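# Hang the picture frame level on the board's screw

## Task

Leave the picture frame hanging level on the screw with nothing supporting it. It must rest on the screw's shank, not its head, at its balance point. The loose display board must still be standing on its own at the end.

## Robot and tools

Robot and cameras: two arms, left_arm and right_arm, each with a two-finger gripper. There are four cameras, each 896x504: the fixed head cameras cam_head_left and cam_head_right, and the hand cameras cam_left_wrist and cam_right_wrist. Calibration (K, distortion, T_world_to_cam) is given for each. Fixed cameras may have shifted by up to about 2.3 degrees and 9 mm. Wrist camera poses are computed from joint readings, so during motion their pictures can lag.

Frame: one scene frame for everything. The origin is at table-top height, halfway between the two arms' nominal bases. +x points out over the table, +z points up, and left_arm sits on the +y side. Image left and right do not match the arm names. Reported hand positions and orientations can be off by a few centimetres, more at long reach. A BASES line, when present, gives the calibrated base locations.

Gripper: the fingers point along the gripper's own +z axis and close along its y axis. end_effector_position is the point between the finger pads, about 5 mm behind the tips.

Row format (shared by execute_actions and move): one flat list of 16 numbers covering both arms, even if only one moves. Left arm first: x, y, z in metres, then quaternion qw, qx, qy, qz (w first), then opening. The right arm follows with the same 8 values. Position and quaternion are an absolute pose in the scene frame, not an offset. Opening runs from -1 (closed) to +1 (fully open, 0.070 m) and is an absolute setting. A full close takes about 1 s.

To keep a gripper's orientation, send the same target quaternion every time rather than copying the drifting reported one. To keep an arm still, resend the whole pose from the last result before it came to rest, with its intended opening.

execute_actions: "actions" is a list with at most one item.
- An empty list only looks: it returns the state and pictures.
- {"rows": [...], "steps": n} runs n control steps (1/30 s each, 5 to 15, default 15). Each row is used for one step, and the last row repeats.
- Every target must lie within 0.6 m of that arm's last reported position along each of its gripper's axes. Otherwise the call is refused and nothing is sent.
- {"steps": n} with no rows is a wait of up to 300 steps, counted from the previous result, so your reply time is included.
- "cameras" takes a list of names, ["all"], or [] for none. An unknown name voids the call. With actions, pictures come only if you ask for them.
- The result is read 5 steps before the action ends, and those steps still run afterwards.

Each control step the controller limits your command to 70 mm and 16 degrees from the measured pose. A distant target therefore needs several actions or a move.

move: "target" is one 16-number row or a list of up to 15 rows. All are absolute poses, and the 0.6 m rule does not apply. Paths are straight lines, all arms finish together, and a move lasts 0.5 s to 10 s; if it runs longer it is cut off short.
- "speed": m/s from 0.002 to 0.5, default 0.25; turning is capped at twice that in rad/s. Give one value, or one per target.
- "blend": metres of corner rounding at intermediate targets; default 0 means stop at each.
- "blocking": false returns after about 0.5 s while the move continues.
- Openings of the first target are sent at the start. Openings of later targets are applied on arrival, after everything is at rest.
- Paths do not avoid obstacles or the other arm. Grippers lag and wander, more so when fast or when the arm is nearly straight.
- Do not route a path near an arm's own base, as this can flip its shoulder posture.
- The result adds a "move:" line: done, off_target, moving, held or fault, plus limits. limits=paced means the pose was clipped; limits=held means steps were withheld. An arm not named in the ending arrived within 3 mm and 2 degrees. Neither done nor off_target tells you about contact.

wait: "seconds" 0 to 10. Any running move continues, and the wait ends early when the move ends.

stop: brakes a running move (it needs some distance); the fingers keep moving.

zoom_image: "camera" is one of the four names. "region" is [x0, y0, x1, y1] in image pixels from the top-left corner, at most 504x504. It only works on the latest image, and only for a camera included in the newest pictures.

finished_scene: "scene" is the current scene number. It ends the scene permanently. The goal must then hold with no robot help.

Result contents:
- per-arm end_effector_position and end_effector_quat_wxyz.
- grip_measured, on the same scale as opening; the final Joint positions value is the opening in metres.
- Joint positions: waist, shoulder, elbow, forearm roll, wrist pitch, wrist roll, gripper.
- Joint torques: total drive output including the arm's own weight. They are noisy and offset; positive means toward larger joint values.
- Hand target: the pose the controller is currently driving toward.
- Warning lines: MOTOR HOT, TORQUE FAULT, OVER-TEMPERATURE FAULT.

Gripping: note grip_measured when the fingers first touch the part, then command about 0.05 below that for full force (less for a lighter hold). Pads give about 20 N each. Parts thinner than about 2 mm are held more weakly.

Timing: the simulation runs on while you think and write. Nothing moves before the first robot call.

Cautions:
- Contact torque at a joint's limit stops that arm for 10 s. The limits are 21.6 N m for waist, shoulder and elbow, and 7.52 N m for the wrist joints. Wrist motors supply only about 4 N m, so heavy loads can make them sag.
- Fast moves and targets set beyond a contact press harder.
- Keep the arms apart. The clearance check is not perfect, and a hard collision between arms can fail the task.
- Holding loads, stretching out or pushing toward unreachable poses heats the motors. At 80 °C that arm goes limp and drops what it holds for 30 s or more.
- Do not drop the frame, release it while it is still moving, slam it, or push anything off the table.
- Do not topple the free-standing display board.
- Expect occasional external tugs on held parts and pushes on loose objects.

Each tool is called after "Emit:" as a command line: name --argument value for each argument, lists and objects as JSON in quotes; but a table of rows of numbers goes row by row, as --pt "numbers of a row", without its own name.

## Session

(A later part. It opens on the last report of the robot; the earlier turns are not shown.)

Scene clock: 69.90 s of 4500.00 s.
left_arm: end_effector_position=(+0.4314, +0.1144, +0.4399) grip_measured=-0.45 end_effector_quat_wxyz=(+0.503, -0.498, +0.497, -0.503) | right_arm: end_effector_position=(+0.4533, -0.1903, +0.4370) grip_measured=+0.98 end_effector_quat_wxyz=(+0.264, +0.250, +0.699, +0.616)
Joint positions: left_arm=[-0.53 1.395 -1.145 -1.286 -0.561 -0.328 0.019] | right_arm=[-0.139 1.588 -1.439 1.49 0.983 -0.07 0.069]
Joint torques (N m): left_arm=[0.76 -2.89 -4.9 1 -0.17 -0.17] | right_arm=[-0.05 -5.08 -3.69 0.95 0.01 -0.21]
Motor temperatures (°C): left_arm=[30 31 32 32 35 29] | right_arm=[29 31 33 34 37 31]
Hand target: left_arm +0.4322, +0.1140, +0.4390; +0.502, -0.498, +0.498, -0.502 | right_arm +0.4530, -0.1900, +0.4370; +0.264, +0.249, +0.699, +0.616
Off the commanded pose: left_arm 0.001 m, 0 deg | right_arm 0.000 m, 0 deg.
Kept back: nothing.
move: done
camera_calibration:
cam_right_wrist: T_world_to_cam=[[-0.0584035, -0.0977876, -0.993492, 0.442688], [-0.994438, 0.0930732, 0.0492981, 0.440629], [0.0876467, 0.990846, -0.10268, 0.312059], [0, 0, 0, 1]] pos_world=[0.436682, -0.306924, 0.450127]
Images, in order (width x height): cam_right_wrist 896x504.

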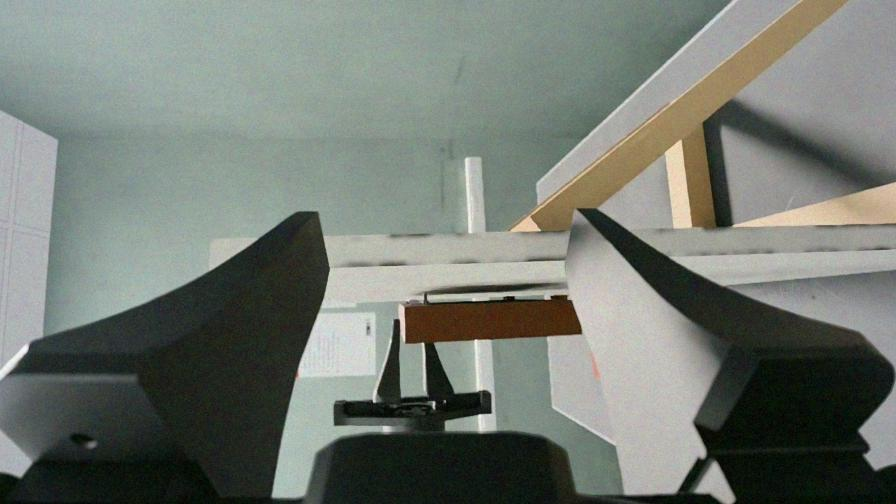

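Emit:
execute_actions --actions '[]' --cameras '["cam_left_wrist", "cam_head_left", "cam_head_right"]'

Emit:
zoom_image --camera "cam_right_wrist" --region '[380, 270, 600, 380]'

Scene clock: 71.10 s of 4500.00 s.
left_arm: end_effector_position=(+0.4322, +0.1140, +0.4391) grip_measured=-0.45 end_effector_quat_wxyz=(+0.502, -0.498, +0.498, -0.502) | right_arm: end_effector_position=(+0.4533, -0.1903, +0.4370) grip_measured=+0.98 end_effector_quat_wxyz=(+0.264, +0.250, +0.699, +0.616)
Joint positions: left_arm=[-0.529 1.398 -1.146 -1.285 -0.559 -0.328 0.019] | right_arm=[-0.139 1.588 -1.439 1.49 0.983 -0.07 0.069]
Joint torques (N m): left_arm=[-0.58 -2.08 -3.54 0.53 -0.22 -0.1] | right_arm=[0.01 -5.1 -3.71 0.95 -0.04 -0.2]
Motor temperatures (°C): left_arm=[30 31 32 32 35 29] | right_arm=[29 31 33 34 37 31]
Hand target: left_arm +0.4322, +0.1140, +0.4390; +0.502, -0.498, +0.498, -0.502 | right_arm +0.4530, -0.1900, +0.4370; +0.264, +0.249, +0.699, +0.616
Off the commanded pose: left_arm 0.000 m, 0 deg | right_arm 0.000 m, 0 deg.
Steps of this call (1-36: nothing new was sent). Readings (end_effector_position of left_arm | right_arm):
1: (+0.4315, +0.1148, +0.4399) | (+0.4533, -0.1903, +0.4370)
2: (+0.4315, +0.1148, +0.4403) | (+0.4533, -0.1903, +0.4370)
4: (+0.4317, +0.1146, +0.4400) | (+0.4533, -0.1903, +0.4370)
8: (+0.4317, +0.1146, +0.4400) | (+0.4533, -0.1903, +0.4370)
36: the state above
camera_calibration:
cam_left_wrist: T_world_to_cam=[[0.0144891, -0.0108709, 0.999836, -0.440467], [-0.560264, -0.828314, -0.000886967, 0.337514], [0.828188, -0.560159, -0.0180921, -0.164408], [0, 0, 0, 1]] pos_world=[0.331639, 0.182685, 0.43772]
Images, in order (width x height): cam_head_left 896x504, cam_head_right 896x504, cam_left_wrist 896x504.

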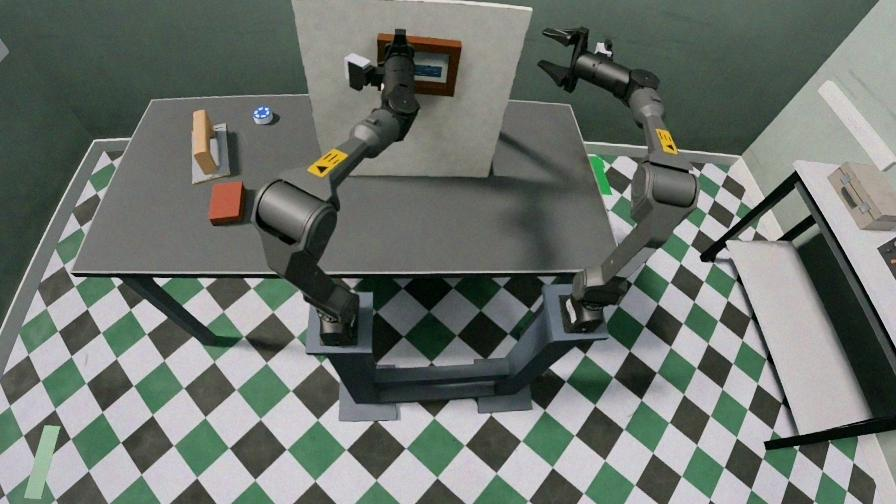

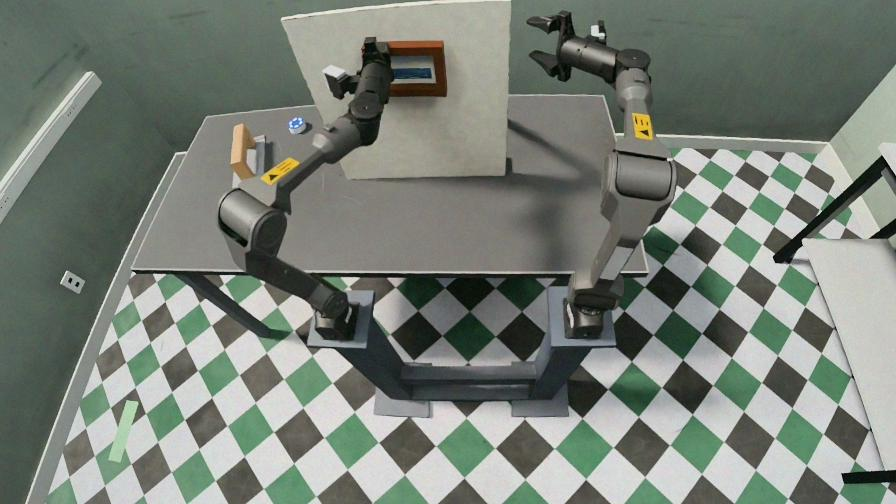

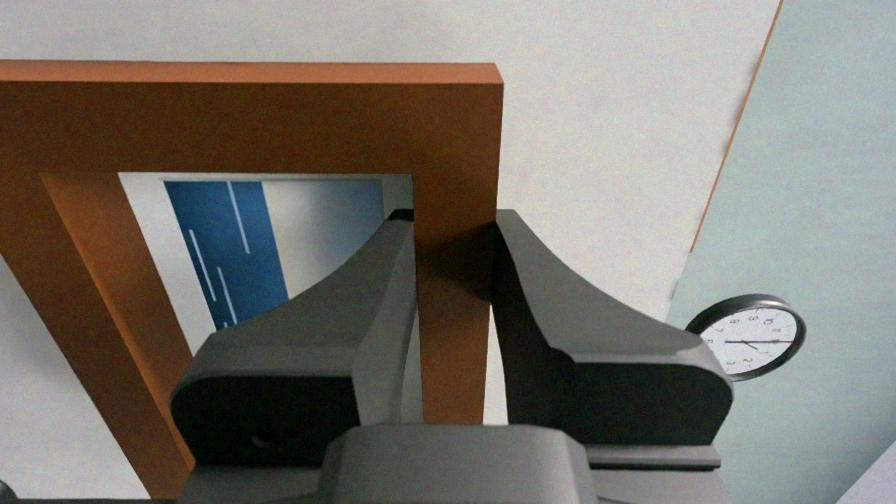

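This scene's latest camera images include none from cam_right_wrist. They are from: cam_head_left, cam_head_right, cam_left_wrist. cam_right_wrist's image comes with the result of a call that names it in "cameras".

Emit:
execute_actions --actions '[]' --cameras '["cam_right_wrist"]'

Emit:
zoom_image --camera "cam_right_wrist" --region '[385, 275, 465, 325]'

Emit:
zoom_image --camera "cam_right_wrist" --region '[380, 260, 600, 384]'

Scene clock: 71.63 s of 4500.00 s.
left_arm: end_effector_position=(+0.4322, +0.1140, +0.4391) grip_measured=-0.45 end_effector_quat_wxyz=(+0.502, -0.498, +0.498, -0.502) | right_arm: end_effector_position=(+0.4533, -0.1903, +0.4370) grip_measured=+0.98 end_effector_quat_wxyz=(+0.264, +0.250, +0.699, +0.616)
Joint positions: left_arm=[-0.529 1.398 -1.146 -1.285 -0.559 -0.328 0.019] | right_arm=[-0.139 1.588 -1.439 1.49 0.983 -0.07 0.069]
Joint torques (N m): left_arm=[-0.78 -2.08 -2.93 0.4 -0.12 -0.07] | right_arm=[0.05 -5.1 -3.72 0.94 -0.07 -0.2]
Motor temperatures (°C): left_arm=[30 31 32 32 35 29] | right_arm=[29 31 33 34 37 31]
Hand target: left_arm +0.4322, +0.1140, +0.4390; +0.502, -0.498, +0.498, -0.502 | right_arm +0.4530, -0.1900, +0.4370; +0.264, +0.249, +0.699, +0.616
Off the commanded pose: left_arm 0.000 m, 0 deg | right_arm 0.000 m, 0 deg.
Steps of this call (1-16: nothing new was sent). Readings (end_effector_position of left_arm | right_arm):
1: (+0.4322, +0.1140, +0.4391) | (+0.4533, -0.1903, +0.4370)
2: (+0.4322, +0.1140, +0.4391) | (+0.4533, -0.1903, +0.4370)
4: (+0.4322, +0.1140, +0.4391) | (+0.4533, -0.1903, +0.4370)
8: (+0.4322, +0.1140, +0.4391) | (+0.4533, -0.1903, +0.4370)
16: the state above
camera_calibration:
cam_right_wrist: T_world_to_cam=[[-0.0584035, -0.0977876, -0.993492, 0.442688], [-0.994438, 0.0930732, 0.0492981, 0.440629], [0.0876467, 0.990846, -0.10268, 0.312059], [0, 0, 0, 1]] pos_world=[0.436682, -0.306924, 0.450127]
Images, in order (width x height): cam_right_wrist 896x504.

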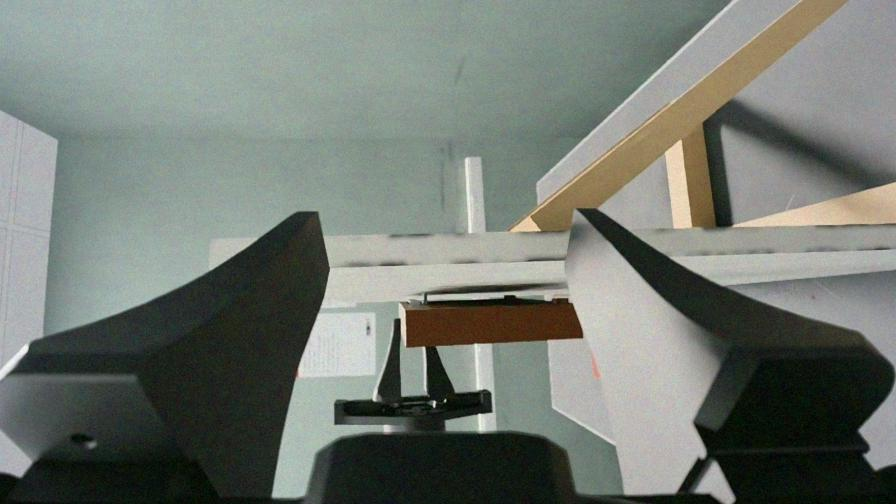

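Scaled by 6.300 from the camera's 896x504 image, which has a finer 1280x720 frame.

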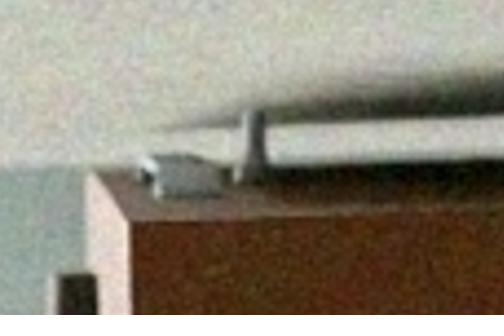

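Scaled by 2.291 from the camera's 896x504 image, which has a finer 1280x720 frame.

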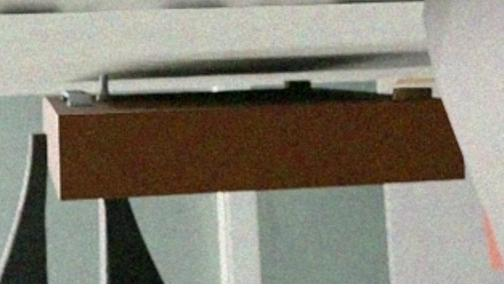

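Emit:
move --target '[0.4309, 0.1122, 0.4390, 0.52237, -0.51779, 0.47697, -0.48119, -0.5, 0.453, -0.19, 0.437, 0.264, 0.249, 0.699, 0.616, 1]' --speed 0.03 --cameras '["cam_right_wrist", "cam_left_wrist"]'

Emit:
zoom_image --camera "cam_right_wrist" --region '[385, 275, 465, 325]'

Emit:
zoom_image --camera "cam_right_wrist" --region '[380, 260, 600, 384]'

Scene clock: 76.50 s of 4500.00 s.
left_arm: end_effector_position=(+0.4309, +0.1124, +0.4387) grip_measured=-0.45 end_effector_quat_wxyz=(+0.523, -0.518, +0.477, -0.481) | right_arm: end_effector_position=(+0.4533, -0.1903, +0.4370) grip_measured=+0.98 end_effector_quat_wxyz=(+0.264, +0.250, +0.699, +0.616)
Joint positions: left_arm=[-0.598 1.434 -1.181 -1.36 -0.705 -0.267 0.019] | right_arm=[-0.139 1.588 -1.439 1.49 0.983 -0.07 0.069]
Joint torques (N m): left_arm=[0.06 -4.34 -5.66 1.27 0.03 -0.09] | right_arm=[0.31 -5.17 -3.72 0.93 -0.13 -0.18]
Motor temperatures (°C): left_arm=[30 31 32 32 34 29] | right_arm=[28 31 33 34 37 31]
Hand target: left_arm +0.4309, +0.1122, +0.4390; +0.522, -0.518, +0.477, -0.481 | right_arm +0.4530, -0.1900, +0.4370; +0.264, +0.249, +0.699, +0.616
Off the commanded pose: left_arm 0.000 m, 0 deg | right_arm 0.000 m, 0 deg.
Kept back: nothing.
move: done
camera_calibration:
cam_left_wrist: T_world_to_cam=[[0.0160288, -0.010384, 0.999818, -0.440784], [-0.489453, -0.872029, -0.00121001, 0.310061], [0.871882, -0.489344, -0.0190601, -0.190565], [0, 0, 0, 1]] pos_world=[0.324976, 0.172553, 0.437446]
cam_right_wrist: T_world_to_cam=[[-0.0584035, -0.0977876, -0.993492, 0.442688], [-0.994438, 0.0930732, 0.0492981, 0.440629], [0.0876467, 0.990846, -0.10268, 0.312059], [0, 0, 0, 1]] pos_world=[0.436682, -0.306924, 0.450127]
Images, in order (width x height): cam_left_wrist 896x504, cam_right_wrist 896x504.

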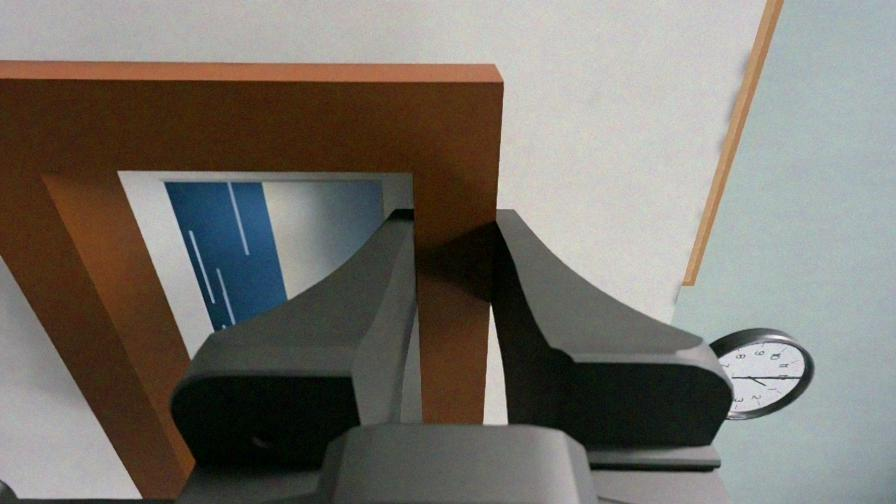

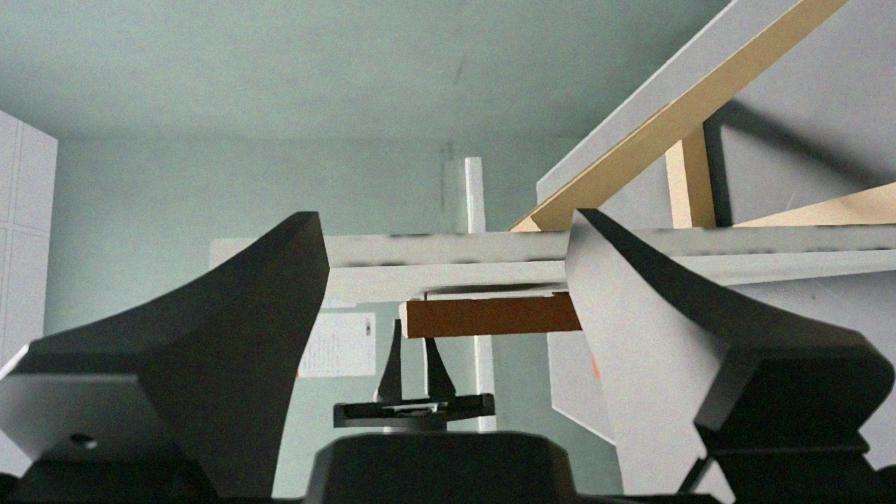

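Scaled by 6.300 from the camera's 896x504 image, which has a finer 1280x720 frame.

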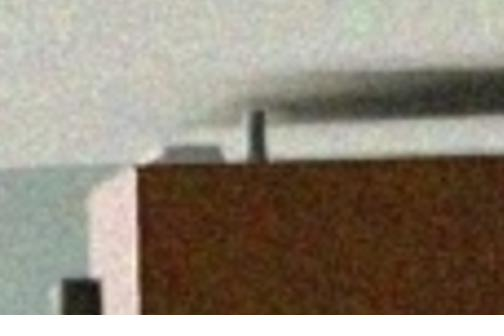

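Scaled by 2.291 from the camera's 896x504 image, which has a finer 1280x720 frame.

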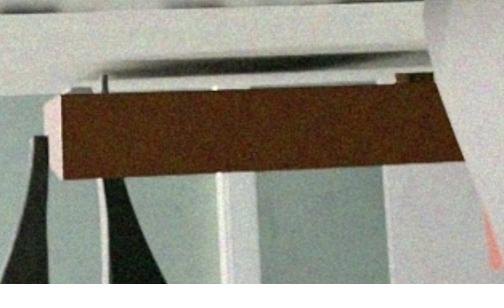

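Emit:
move --pt "0.4309 0.1122 0.4402 0.52237 -0.51779 0.47697 -0.48119 -0.5 0.453 -0.19 0.437 0.264 0.249 0.699 0.616 1" --pt "0.4337 0.1122 0.4402 0.52237 -0.51779 0.47697 -0.48119 -0.5 0.453 -0.19 0.437 0.264 0.249 0.699 0.616 1" --speed 0.015 --cameras '["cam_right_wrist", "cam_left_wrist"]'

Emit:
zoom_image --camera "cam_right_wrist" --region '[385, 275, 465, 325]'

Emit:
zoom_image --camera "cam_right_wrist" --region '[380, 260, 600, 384]'

Scene clock: 78.07 s of 4500.00 s.
left_arm: end_effector_position=(+0.4335, +0.1127, +0.4408) grip_measured=-0.45 end_effector_quat_wxyz=(+0.523, -0.518, +0.476, -0.481) | right_arm: end_effector_position=(+0.4533, -0.1903, +0.4370) grip_measured=+0.98 end_effector_quat_wxyz=(+0.264, +0.250, +0.699, +0.616)
Joint positions: left_arm=[-0.592 1.441 -1.194 -1.362 -0.698 -0.262 0.019] | right_arm=[-0.139 1.588 -1.439 1.49 0.983 -0.07 0.069]
Joint torques (N m): left_arm=[-0.29 -4.11 -5.87 1.39 0.28 -0.31] | right_arm=[0.42 -5.18 -3.71 0.94 -0.12 -0.17]
Motor temperatures (°C): left_arm=[30 31 32 32 34 29] | right_arm=[28 31 33 34 37 31]
Hand target: left_arm +0.4337, +0.1122, +0.4402; +0.522, -0.518, +0.477, -0.481 | right_arm +0.4530, -0.1900, +0.4370; +0.264, +0.249, +0.699, +0.616
Off the commanded pose: left_arm 0.001 m, 0 deg | right_arm 0.000 m, 0 deg.
Kept back: nothing.
move: done
camera_calibration:
cam_left_wrist: T_world_to_cam=[[0.0141978, -0.00958765, 0.999853, -0.44222], [-0.489346, -0.872089, -0.00141385, 0.311631], [0.871974, -0.489254, -0.0170734, -0.193607], [0, 0, 0, 1]] pos_world=[0.327594, 0.172807, 0.439291]
cam_right_wrist: T_world_to_cam=[[-0.0584035, -0.0977876, -0.993492, 0.442688], [-0.994438, 0.0930732, 0.0492981, 0.440629], [0.0876467, 0.990846, -0.10268, 0.312059], [0, 0, 0, 1]] pos_world=[0.436682, -0.306924, 0.450127]
Images, in order (width x height): cam_left_wrist 896x504, cam_right_wrist 896x504.

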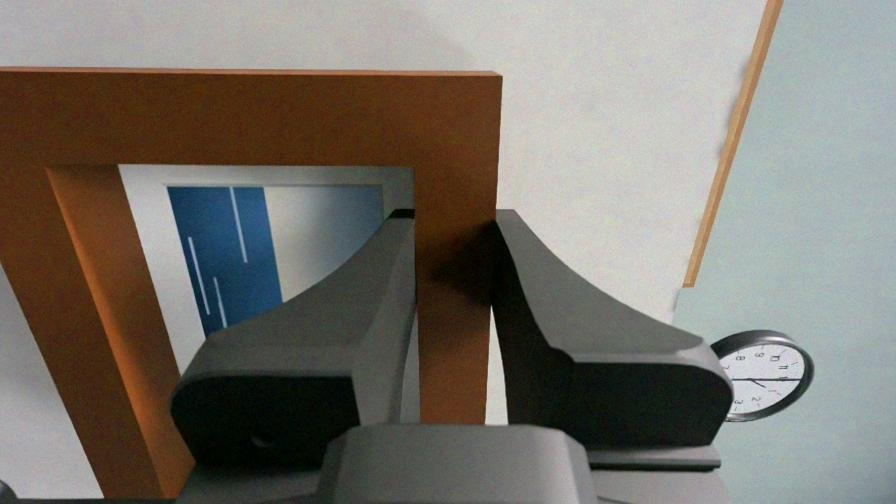

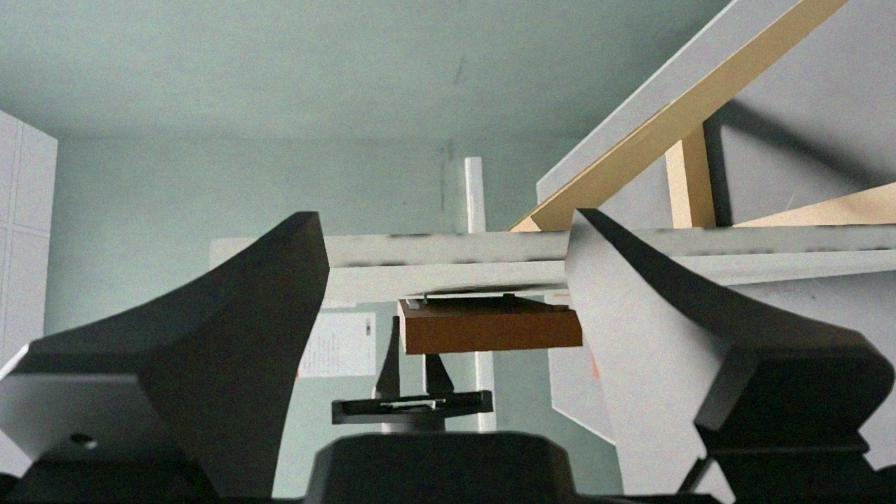

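Scaled by 6.300 from the camera's 896x504 image, which has a finer 1280x720 frame.

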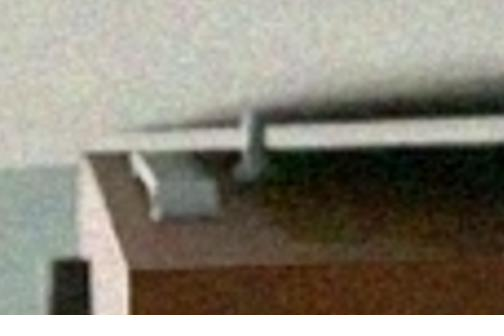

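Scaled by 2.291 from the camera's 896x504 image, which has a finer 1280x720 frame.

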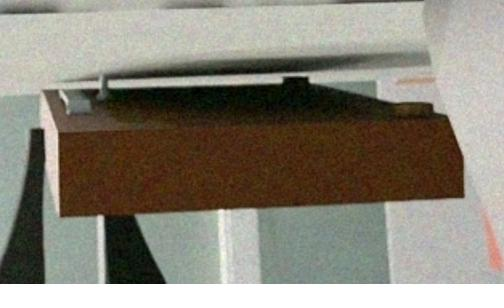

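Emit:
execute_actions --actions '[]' --cameras '["all"]'

Scene clock: 79.27 s of 4500.00 s.
left_arm: end_effector_position=(+0.4335, +0.1125, +0.4407) grip_measured=-0.45 end_effector_quat_wxyz=(+0.523, -0.518, +0.477, -0.481) | right_arm: end_effector_position=(+0.4533, -0.1903, +0.4370) grip_measured=+0.98 end_effector_quat_wxyz=(+0.264, +0.250, +0.699, +0.616)
Joint positions: left_arm=[-0.592 1.441 -1.194 -1.362 -0.697 -0.262 0.019] | right_arm=[-0.139 1.588 -1.439 1.49 0.983 -0.07 0.069]
Joint torques (N m): left_arm=[-1.42 -3.45 -4.58 1.03 0.35 -0.17] | right_arm=[0.46 -5.19 -3.71 0.93 -0.12 -0.16]
Motor temperatures (°C): left_arm=[30 31 32 32 34 29] | right_arm=[28 31 33 34 37 31]
Hand target: left_arm +0.4337, +0.1122, +0.4402; +0.522, -0.518, +0.477, -0.481 | right_arm +0.4530, -0.1900, +0.4370; +0.264, +0.249, +0.699, +0.616
Off the commanded pose: left_arm 0.001 m, 0 deg | right_arm 0.000 m, 0 deg.
Steps of this call (1-36: nothing new was sent). Readings (end_effector_position of left_arm | right_arm):
1: (+0.4335, +0.1127, +0.4408) | (+0.4533, -0.1903, +0.4370)
2: (+0.4335, +0.1127, +0.4408) | (+0.4533, -0.1903, +0.4370)
4: (+0.4335, +0.1127, +0.4408) | (+0.4533, -0.1903, +0.4370)
8: (+0.4335, +0.1127, +0.4408) | (+0.4533, -0.1903, +0.4370)
36: the state above
camera_calibration:
cam_left_wrist: T_world_to_cam=[[0.0143906, -0.00956976, 0.999851, -0.442271], [-0.490096, -0.871668, -0.00128904, 0.311696], [0.87155, -0.490004, -0.017234, -0.193376], [0, 0, 0, 1]] pos_world=[0.327662, 0.172708, 0.439274]
cam_right_wrist: T_world_to_cam=[[-0.0584035, -0.0977876, -0.993492, 0.442688], [-0.994438, 0.0930732, 0.0492981, 0.440629], [0.0876467, 0.990846, -0.10268, 0.312059], [0, 0, 0, 1]] pos_world=[0.436682, -0.306924, 0.450127]

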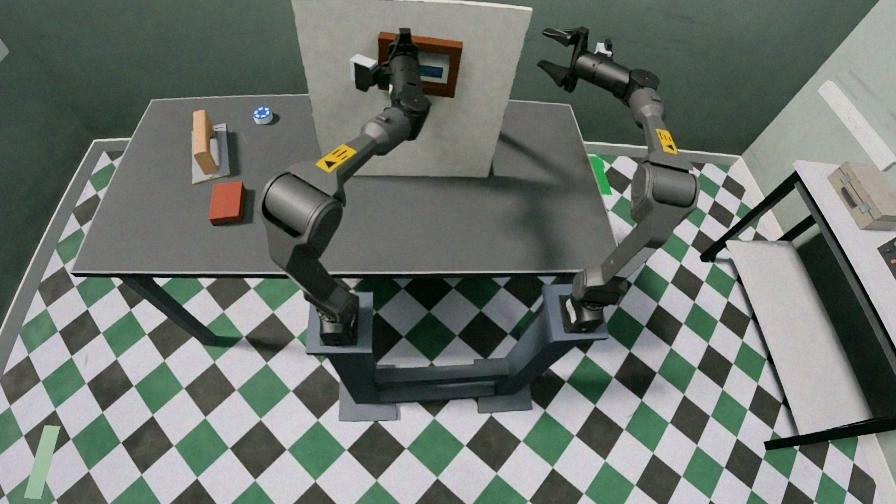

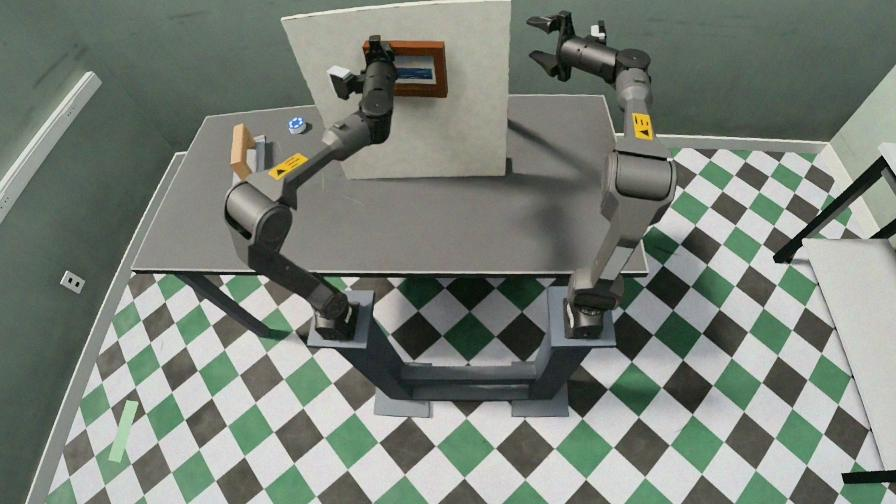

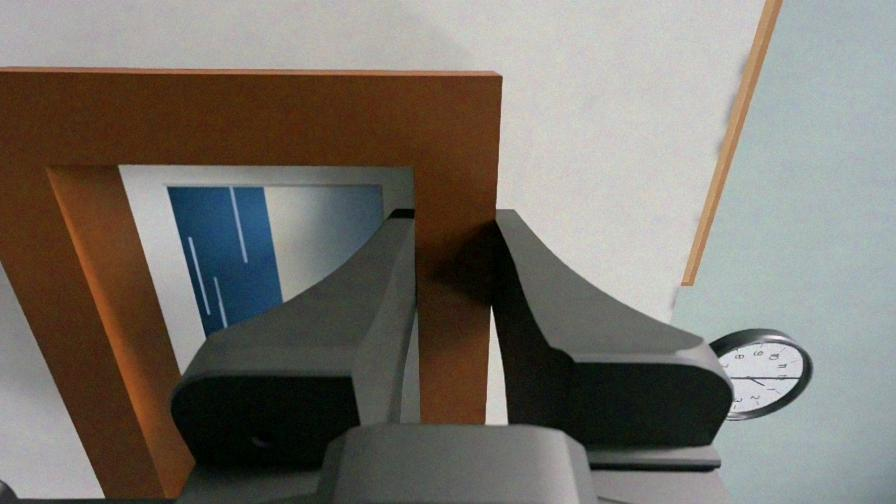

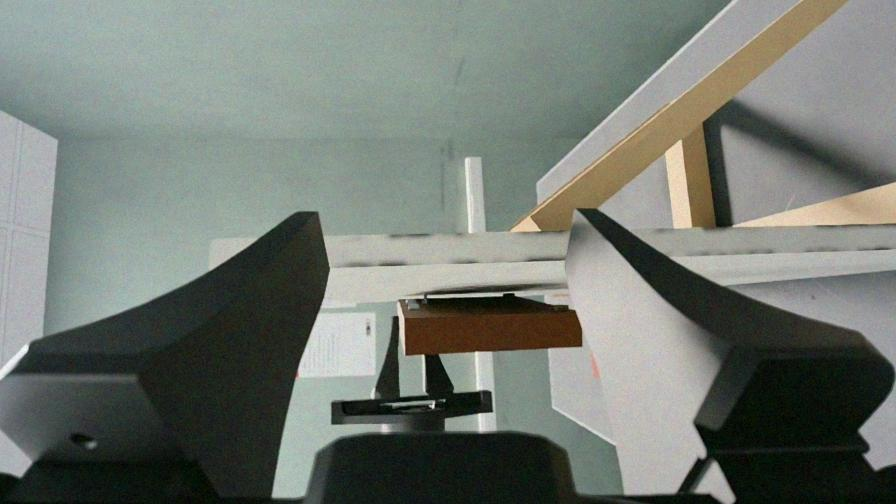

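Emit:
zoom_image --camera "cam_right_wrist" --region '[385, 265, 475, 325]'

Emit:
zoom_image --camera "cam_right_wrist" --region '[370, 230, 610, 365]'

Scaled by 5.600 from the camera's 896x504 image, which has a finer 1280x720 frame.

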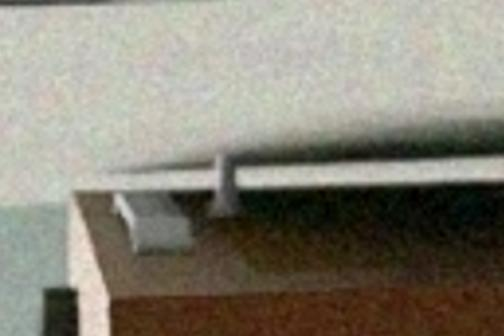

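Scaled by 2.100 from the camera's 896x504 image, which has a finer 1280x720 frame.

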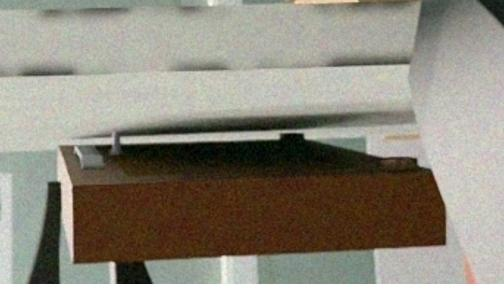

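Emit:
move --pt "0.4297 0.1122 0.4425 0.52237 -0.51779 0.47697 -0.48119 -0.5 0.453 -0.19 0.437 0.264 0.249 0.699 0.616 1" --pt "0.4257 0.1097 0.4425 0.55077 -0.54594 0.44447 -0.4484 -0.5 0.453 -0.19 0.437 0.264 0.249 0.699 0.616 1" --speed 0.03 --cameras '["cam_left_wrist", "cam_right_wrist"]'

Emit:
zoom_image --camera "cam_right_wrist" --region '[385, 265, 475, 325]'

Emit:
zoom_image --camera "cam_right_wrist" --region '[370, 230, 610, 365]'

Scene clock: 84.87 s of 4500.00 s.
left_arm: end_effector_position=(+0.4257, +0.1097, +0.4427) grip_measured=-0.45 end_effector_quat_wxyz=(+0.551, -0.546, +0.444, -0.448) | right_arm: end_effector_position=(+0.4533, -0.1903, +0.4370) grip_measured=+0.98 end_effector_quat_wxyz=(+0.264, +0.250, +0.699, +0.616)
Joint positions: left_arm=[-0.692 1.492 -1.255 -1.442 -0.912 -0.196 0.019] | right_arm=[-0.139 1.588 -1.439 1.49 0.983 -0.07 0.069]
Joint torques (N m): left_arm=[-0.28 -5.8 -4.12 1.01 -0.38 0] | right_arm=[0.72 -5.26 -3.72 0.92 -0.09 -0.14]
Motor temperatures (°C): left_arm=[30 31 32 32 34 29] | right_arm=[28 31 33 34 37 31]
Hand target: left_arm +0.4257, +0.1097, +0.4425; +0.551, -0.546, +0.444, -0.448 | right_arm +0.4530, -0.1900, +0.4370; +0.264, +0.249, +0.699, +0.616
Off the commanded pose: left_arm 0.000 m, 0 deg | right_arm 0.000 m, 0 deg.
Kept back: nothing.
move: done
camera_calibration:
cam_left_wrist: T_world_to_cam=[[0.0158357, -0.00849917, 0.999838, -0.444879], [-0.380106, -0.924941, -0.00184231, 0.26471], [0.924807, -0.380015, -0.0178776, -0.222348], [0, 0, 0, 1]] pos_world=[0.313292, 0.156564, 0.44132]
cam_right_wrist: T_world_to_cam=[[-0.0584035, -0.0977876, -0.993492, 0.442688], [-0.994438, 0.0930732, 0.0492981, 0.440629], [0.0876467, 0.990846, -0.10268, 0.312059], [0, 0, 0, 1]] pos_world=[0.436682, -0.306924, 0.450127]
Images, in order (width x height): cam_left_wrist 896x504, cam_right_wrist 896x504.

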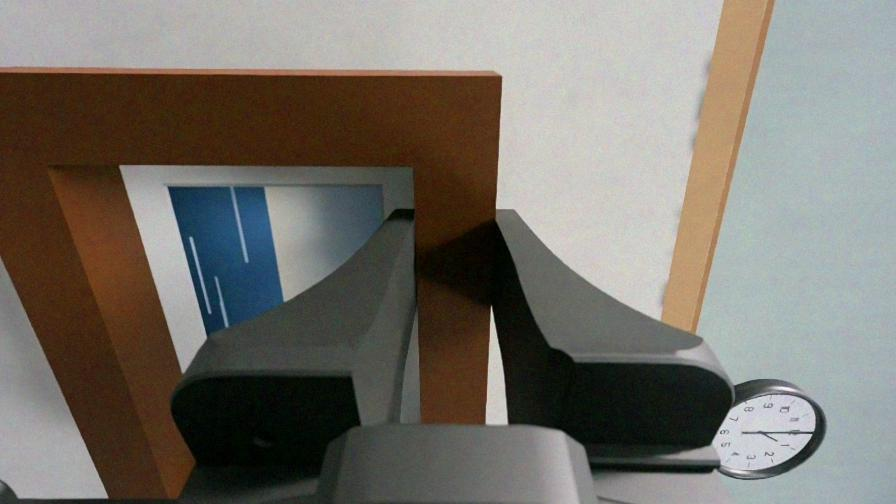

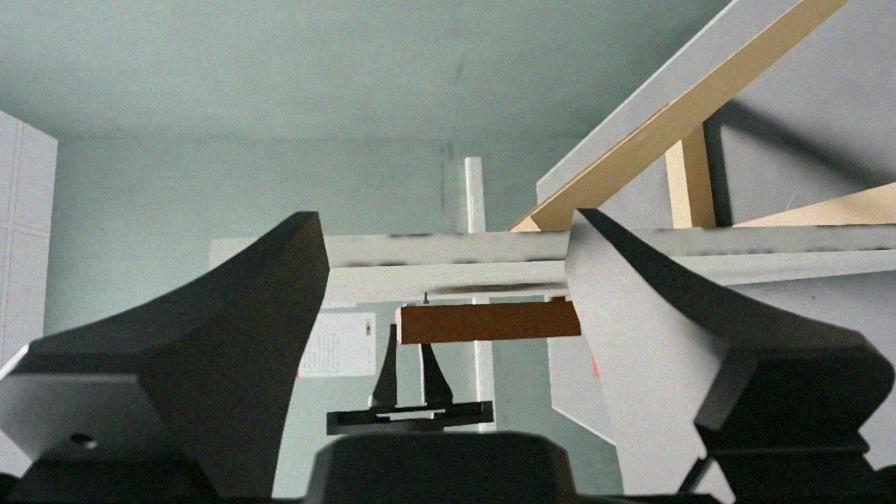

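Scaled by 5.600 from the camera's 896x504 image, which has a finer 1280x720 frame.

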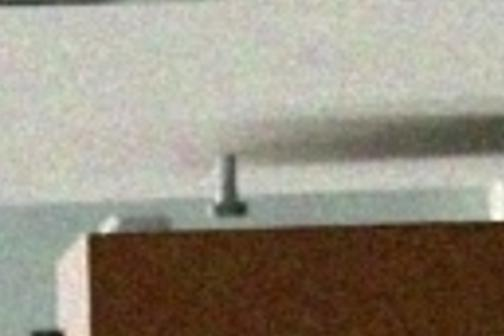

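Scaled by 2.100 from the camera's 896x504 image, which has a finer 1280x720 frame.

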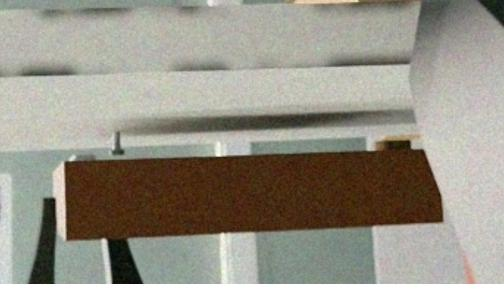

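Emit:
execute_actions --actions '[]' --cameras '["cam_head_left", "cam_head_right"]'

Emit:
zoom_image --camera "cam_head_right" --region '[270, 0, 530, 120]'

Emit:
zoom_image --camera "cam_head_left" --region '[280, 0, 540, 120]'

Scene clock: 85.37 s of 4500.00 s.
left_arm: end_effector_position=(+0.4257, +0.1097, +0.4427) grip_measured=-0.45 end_effector_quat_wxyz=(+0.551, -0.546, +0.444, -0.448) | right_arm: end_effector_position=(+0.4533, -0.1903, +0.4370) grip_measured=+0.98 end_effector_quat_wxyz=(+0.264, +0.250, +0.699, +0.616)
Joint positions: left_arm=[-0.692 1.492 -1.255 -1.442 -0.912 -0.196 0.019] | right_arm=[-0.139 1.588 -1.439 1.49 0.983 -0.07 0.069]
Joint torques (N m): left_arm=[-0.1 -6.14 -3.81 1.11 -0.34 -0.03] | right_arm=[0.68 -5.25 -3.77 0.92 -0.08 -0.13]
Motor temperatures (°C): left_arm=[30 31 32 32 34 29] | right_arm=[28 31 33 34 37 31]
Hand target: left_arm +0.4257, +0.1097, +0.4425; +0.551, -0.546, +0.444, -0.448 | right_arm +0.4530, -0.1900, +0.4370; +0.264, +0.249, +0.699, +0.616
Off the commanded pose: left_arm 0.000 m, 0 deg | right_arm 0.000 m, 0 deg.
Steps of this call (1-15: nothing new was sent). Readings (end_effector_position of left_arm | right_arm):
1: (+0.4257, +0.1097, +0.4427) | (+0.4533, -0.1903, +0.4370)
2: (+0.4257, +0.1097, +0.4427) | (+0.4533, -0.1903, +0.4370)
4: (+0.4257, +0.1097, +0.4427) | (+0.4533, -0.1903, +0.4370)
8: (+0.4257, +0.1097, +0.4427) | (+0.4533, -0.1903, +0.4370)
15: the state above
Images, in order (width x height): cam_head_left 896x504, cam_head_right 896x504.

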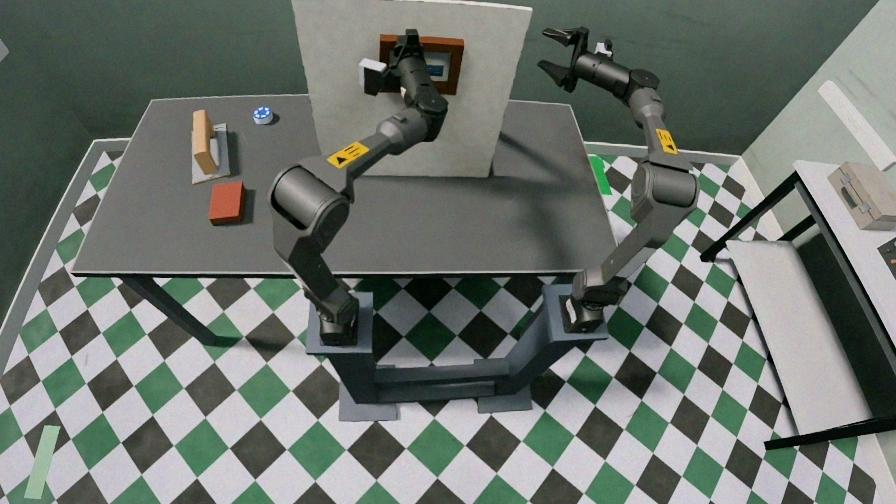

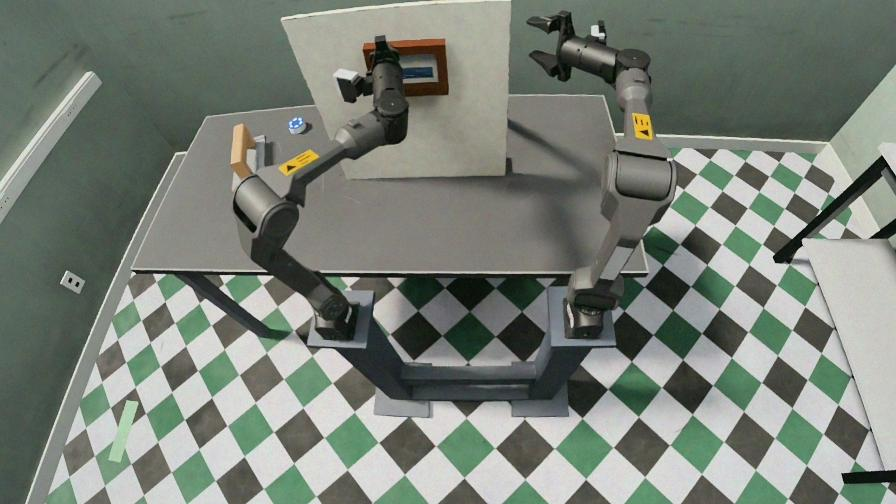

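Scaled by 1.938 from the camera's 896x504 image, which has a finer 1280x720 frame.

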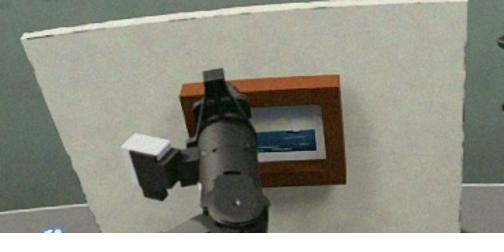

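Scaled by 1.938 from the camera's 896x504 image, which has a finer 1280x720 frame.

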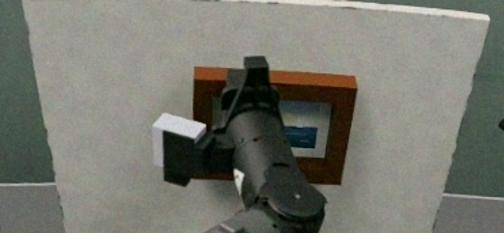

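Emit:
move --pt "0.4257 0.1097 0.442 0.55784 -0.5387 0.43858 -0.45416 -0.5 0.453 -0.19 0.437 0.264 0.249 0.699 0.616 1" --pt "0.4307 0.1097 0.442 0.55784 -0.5387 0.43858 -0.45416 -0.5 0.453 -0.19 0.437 0.264 0.249 0.699 0.616 1" --speed 0.02 --cameras '["cam_left_wrist", "cam_right_wrist"]'

Emit:
zoom_image --camera "cam_right_wrist" --region '[385, 265, 475, 325]'

Emit:
zoom_image --camera "cam_right_wrist" --region '[370, 230, 610, 365]'

Scene clock: 88.37 s of 4500.00 s.
left_arm: end_effector_position=(+0.4307, +0.1099, +0.4418) grip_measured=-0.45 end_effector_quat_wxyz=(+0.558, -0.539, +0.439, -0.454) | right_arm: end_effector_position=(+0.4533, -0.1903, +0.4370) grip_measured=+0.98 end_effector_quat_wxyz=(+0.264, +0.250, +0.699, +0.616)
Joint positions: left_arm=[-0.679 1.507 -1.246 -1.389 -0.909 -0.248 0.019] | right_arm=[-0.139 1.588 -1.439 1.49 0.983 -0.07 0.069]
Joint torques (N m): left_arm=[0.34 -5.76 -4.72 1.21 -0.38 -0.17] | right_arm=[0.71 -5.29 -3.71 0.91 -0.07 -0.13]
Motor temperatures (°C): left_arm=[30 31 32 32 34 29] | right_arm=[28 31 33 34 37 31]
Hand target: left_arm +0.4307, +0.1097, +0.4420; +0.558, -0.539, +0.439, -0.454 | right_arm +0.4530, -0.1900, +0.4370; +0.264, +0.249, +0.699, +0.616
Off the commanded pose: left_arm 0.000 m, 0 deg | right_arm 0.000 m, 0 deg.
Kept back: nothing.
move: done
camera_calibration:
cam_left_wrist: T_world_to_cam=[[-0.0084641, -0.0142453, 0.999863, -0.43297], [-0.379728, -0.924953, -0.0163925, 0.273029], [0.925059, -0.379815, 0.00241956, -0.236003], [0, 0, 0, 1]] pos_world=[0.318328, 0.156734, 0.437957]
cam_right_wrist: T_world_to_cam=[[-0.0584035, -0.0977876, -0.993492, 0.442688], [-0.994438, 0.0930732, 0.0492981, 0.440629], [0.0876467, 0.990846, -0.10268, 0.312059], [0, 0, 0, 1]] pos_world=[0.436682, -0.306924, 0.450127]
Images, in order (width x height): cam_left_wrist 896x504, cam_right_wrist 896x504.

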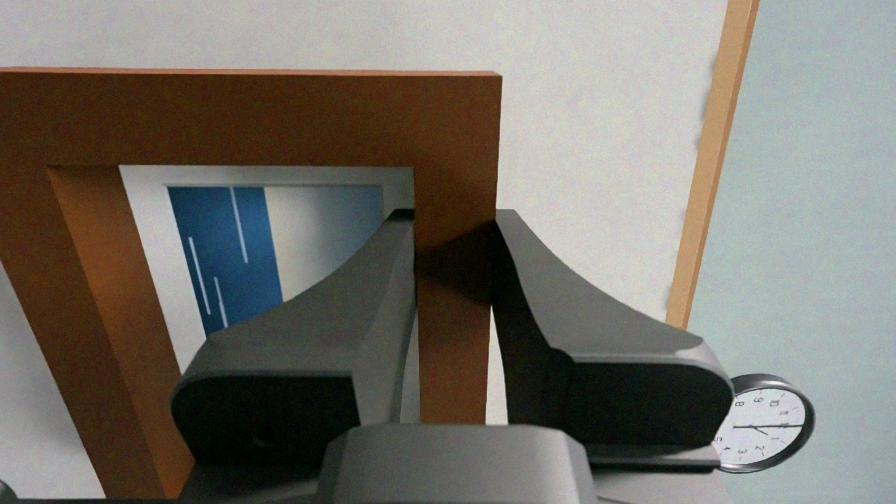

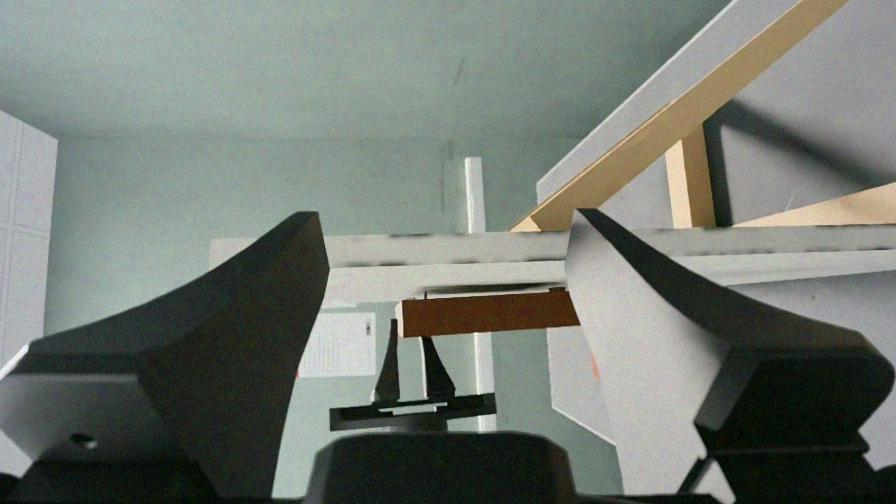

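Scaled by 5.600 from the camera's 896x504 image, which has a finer 1280x720 frame.

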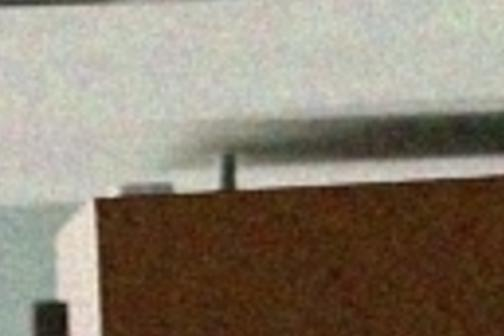

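Scaled by 2.100 from the camera's 896x504 image, which has a finer 1280x720 frame.

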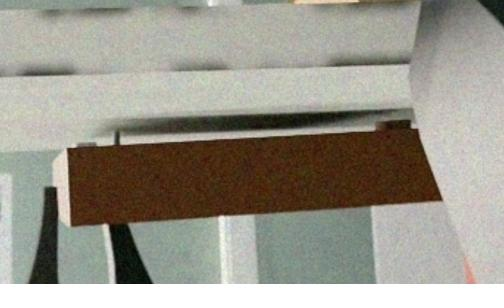

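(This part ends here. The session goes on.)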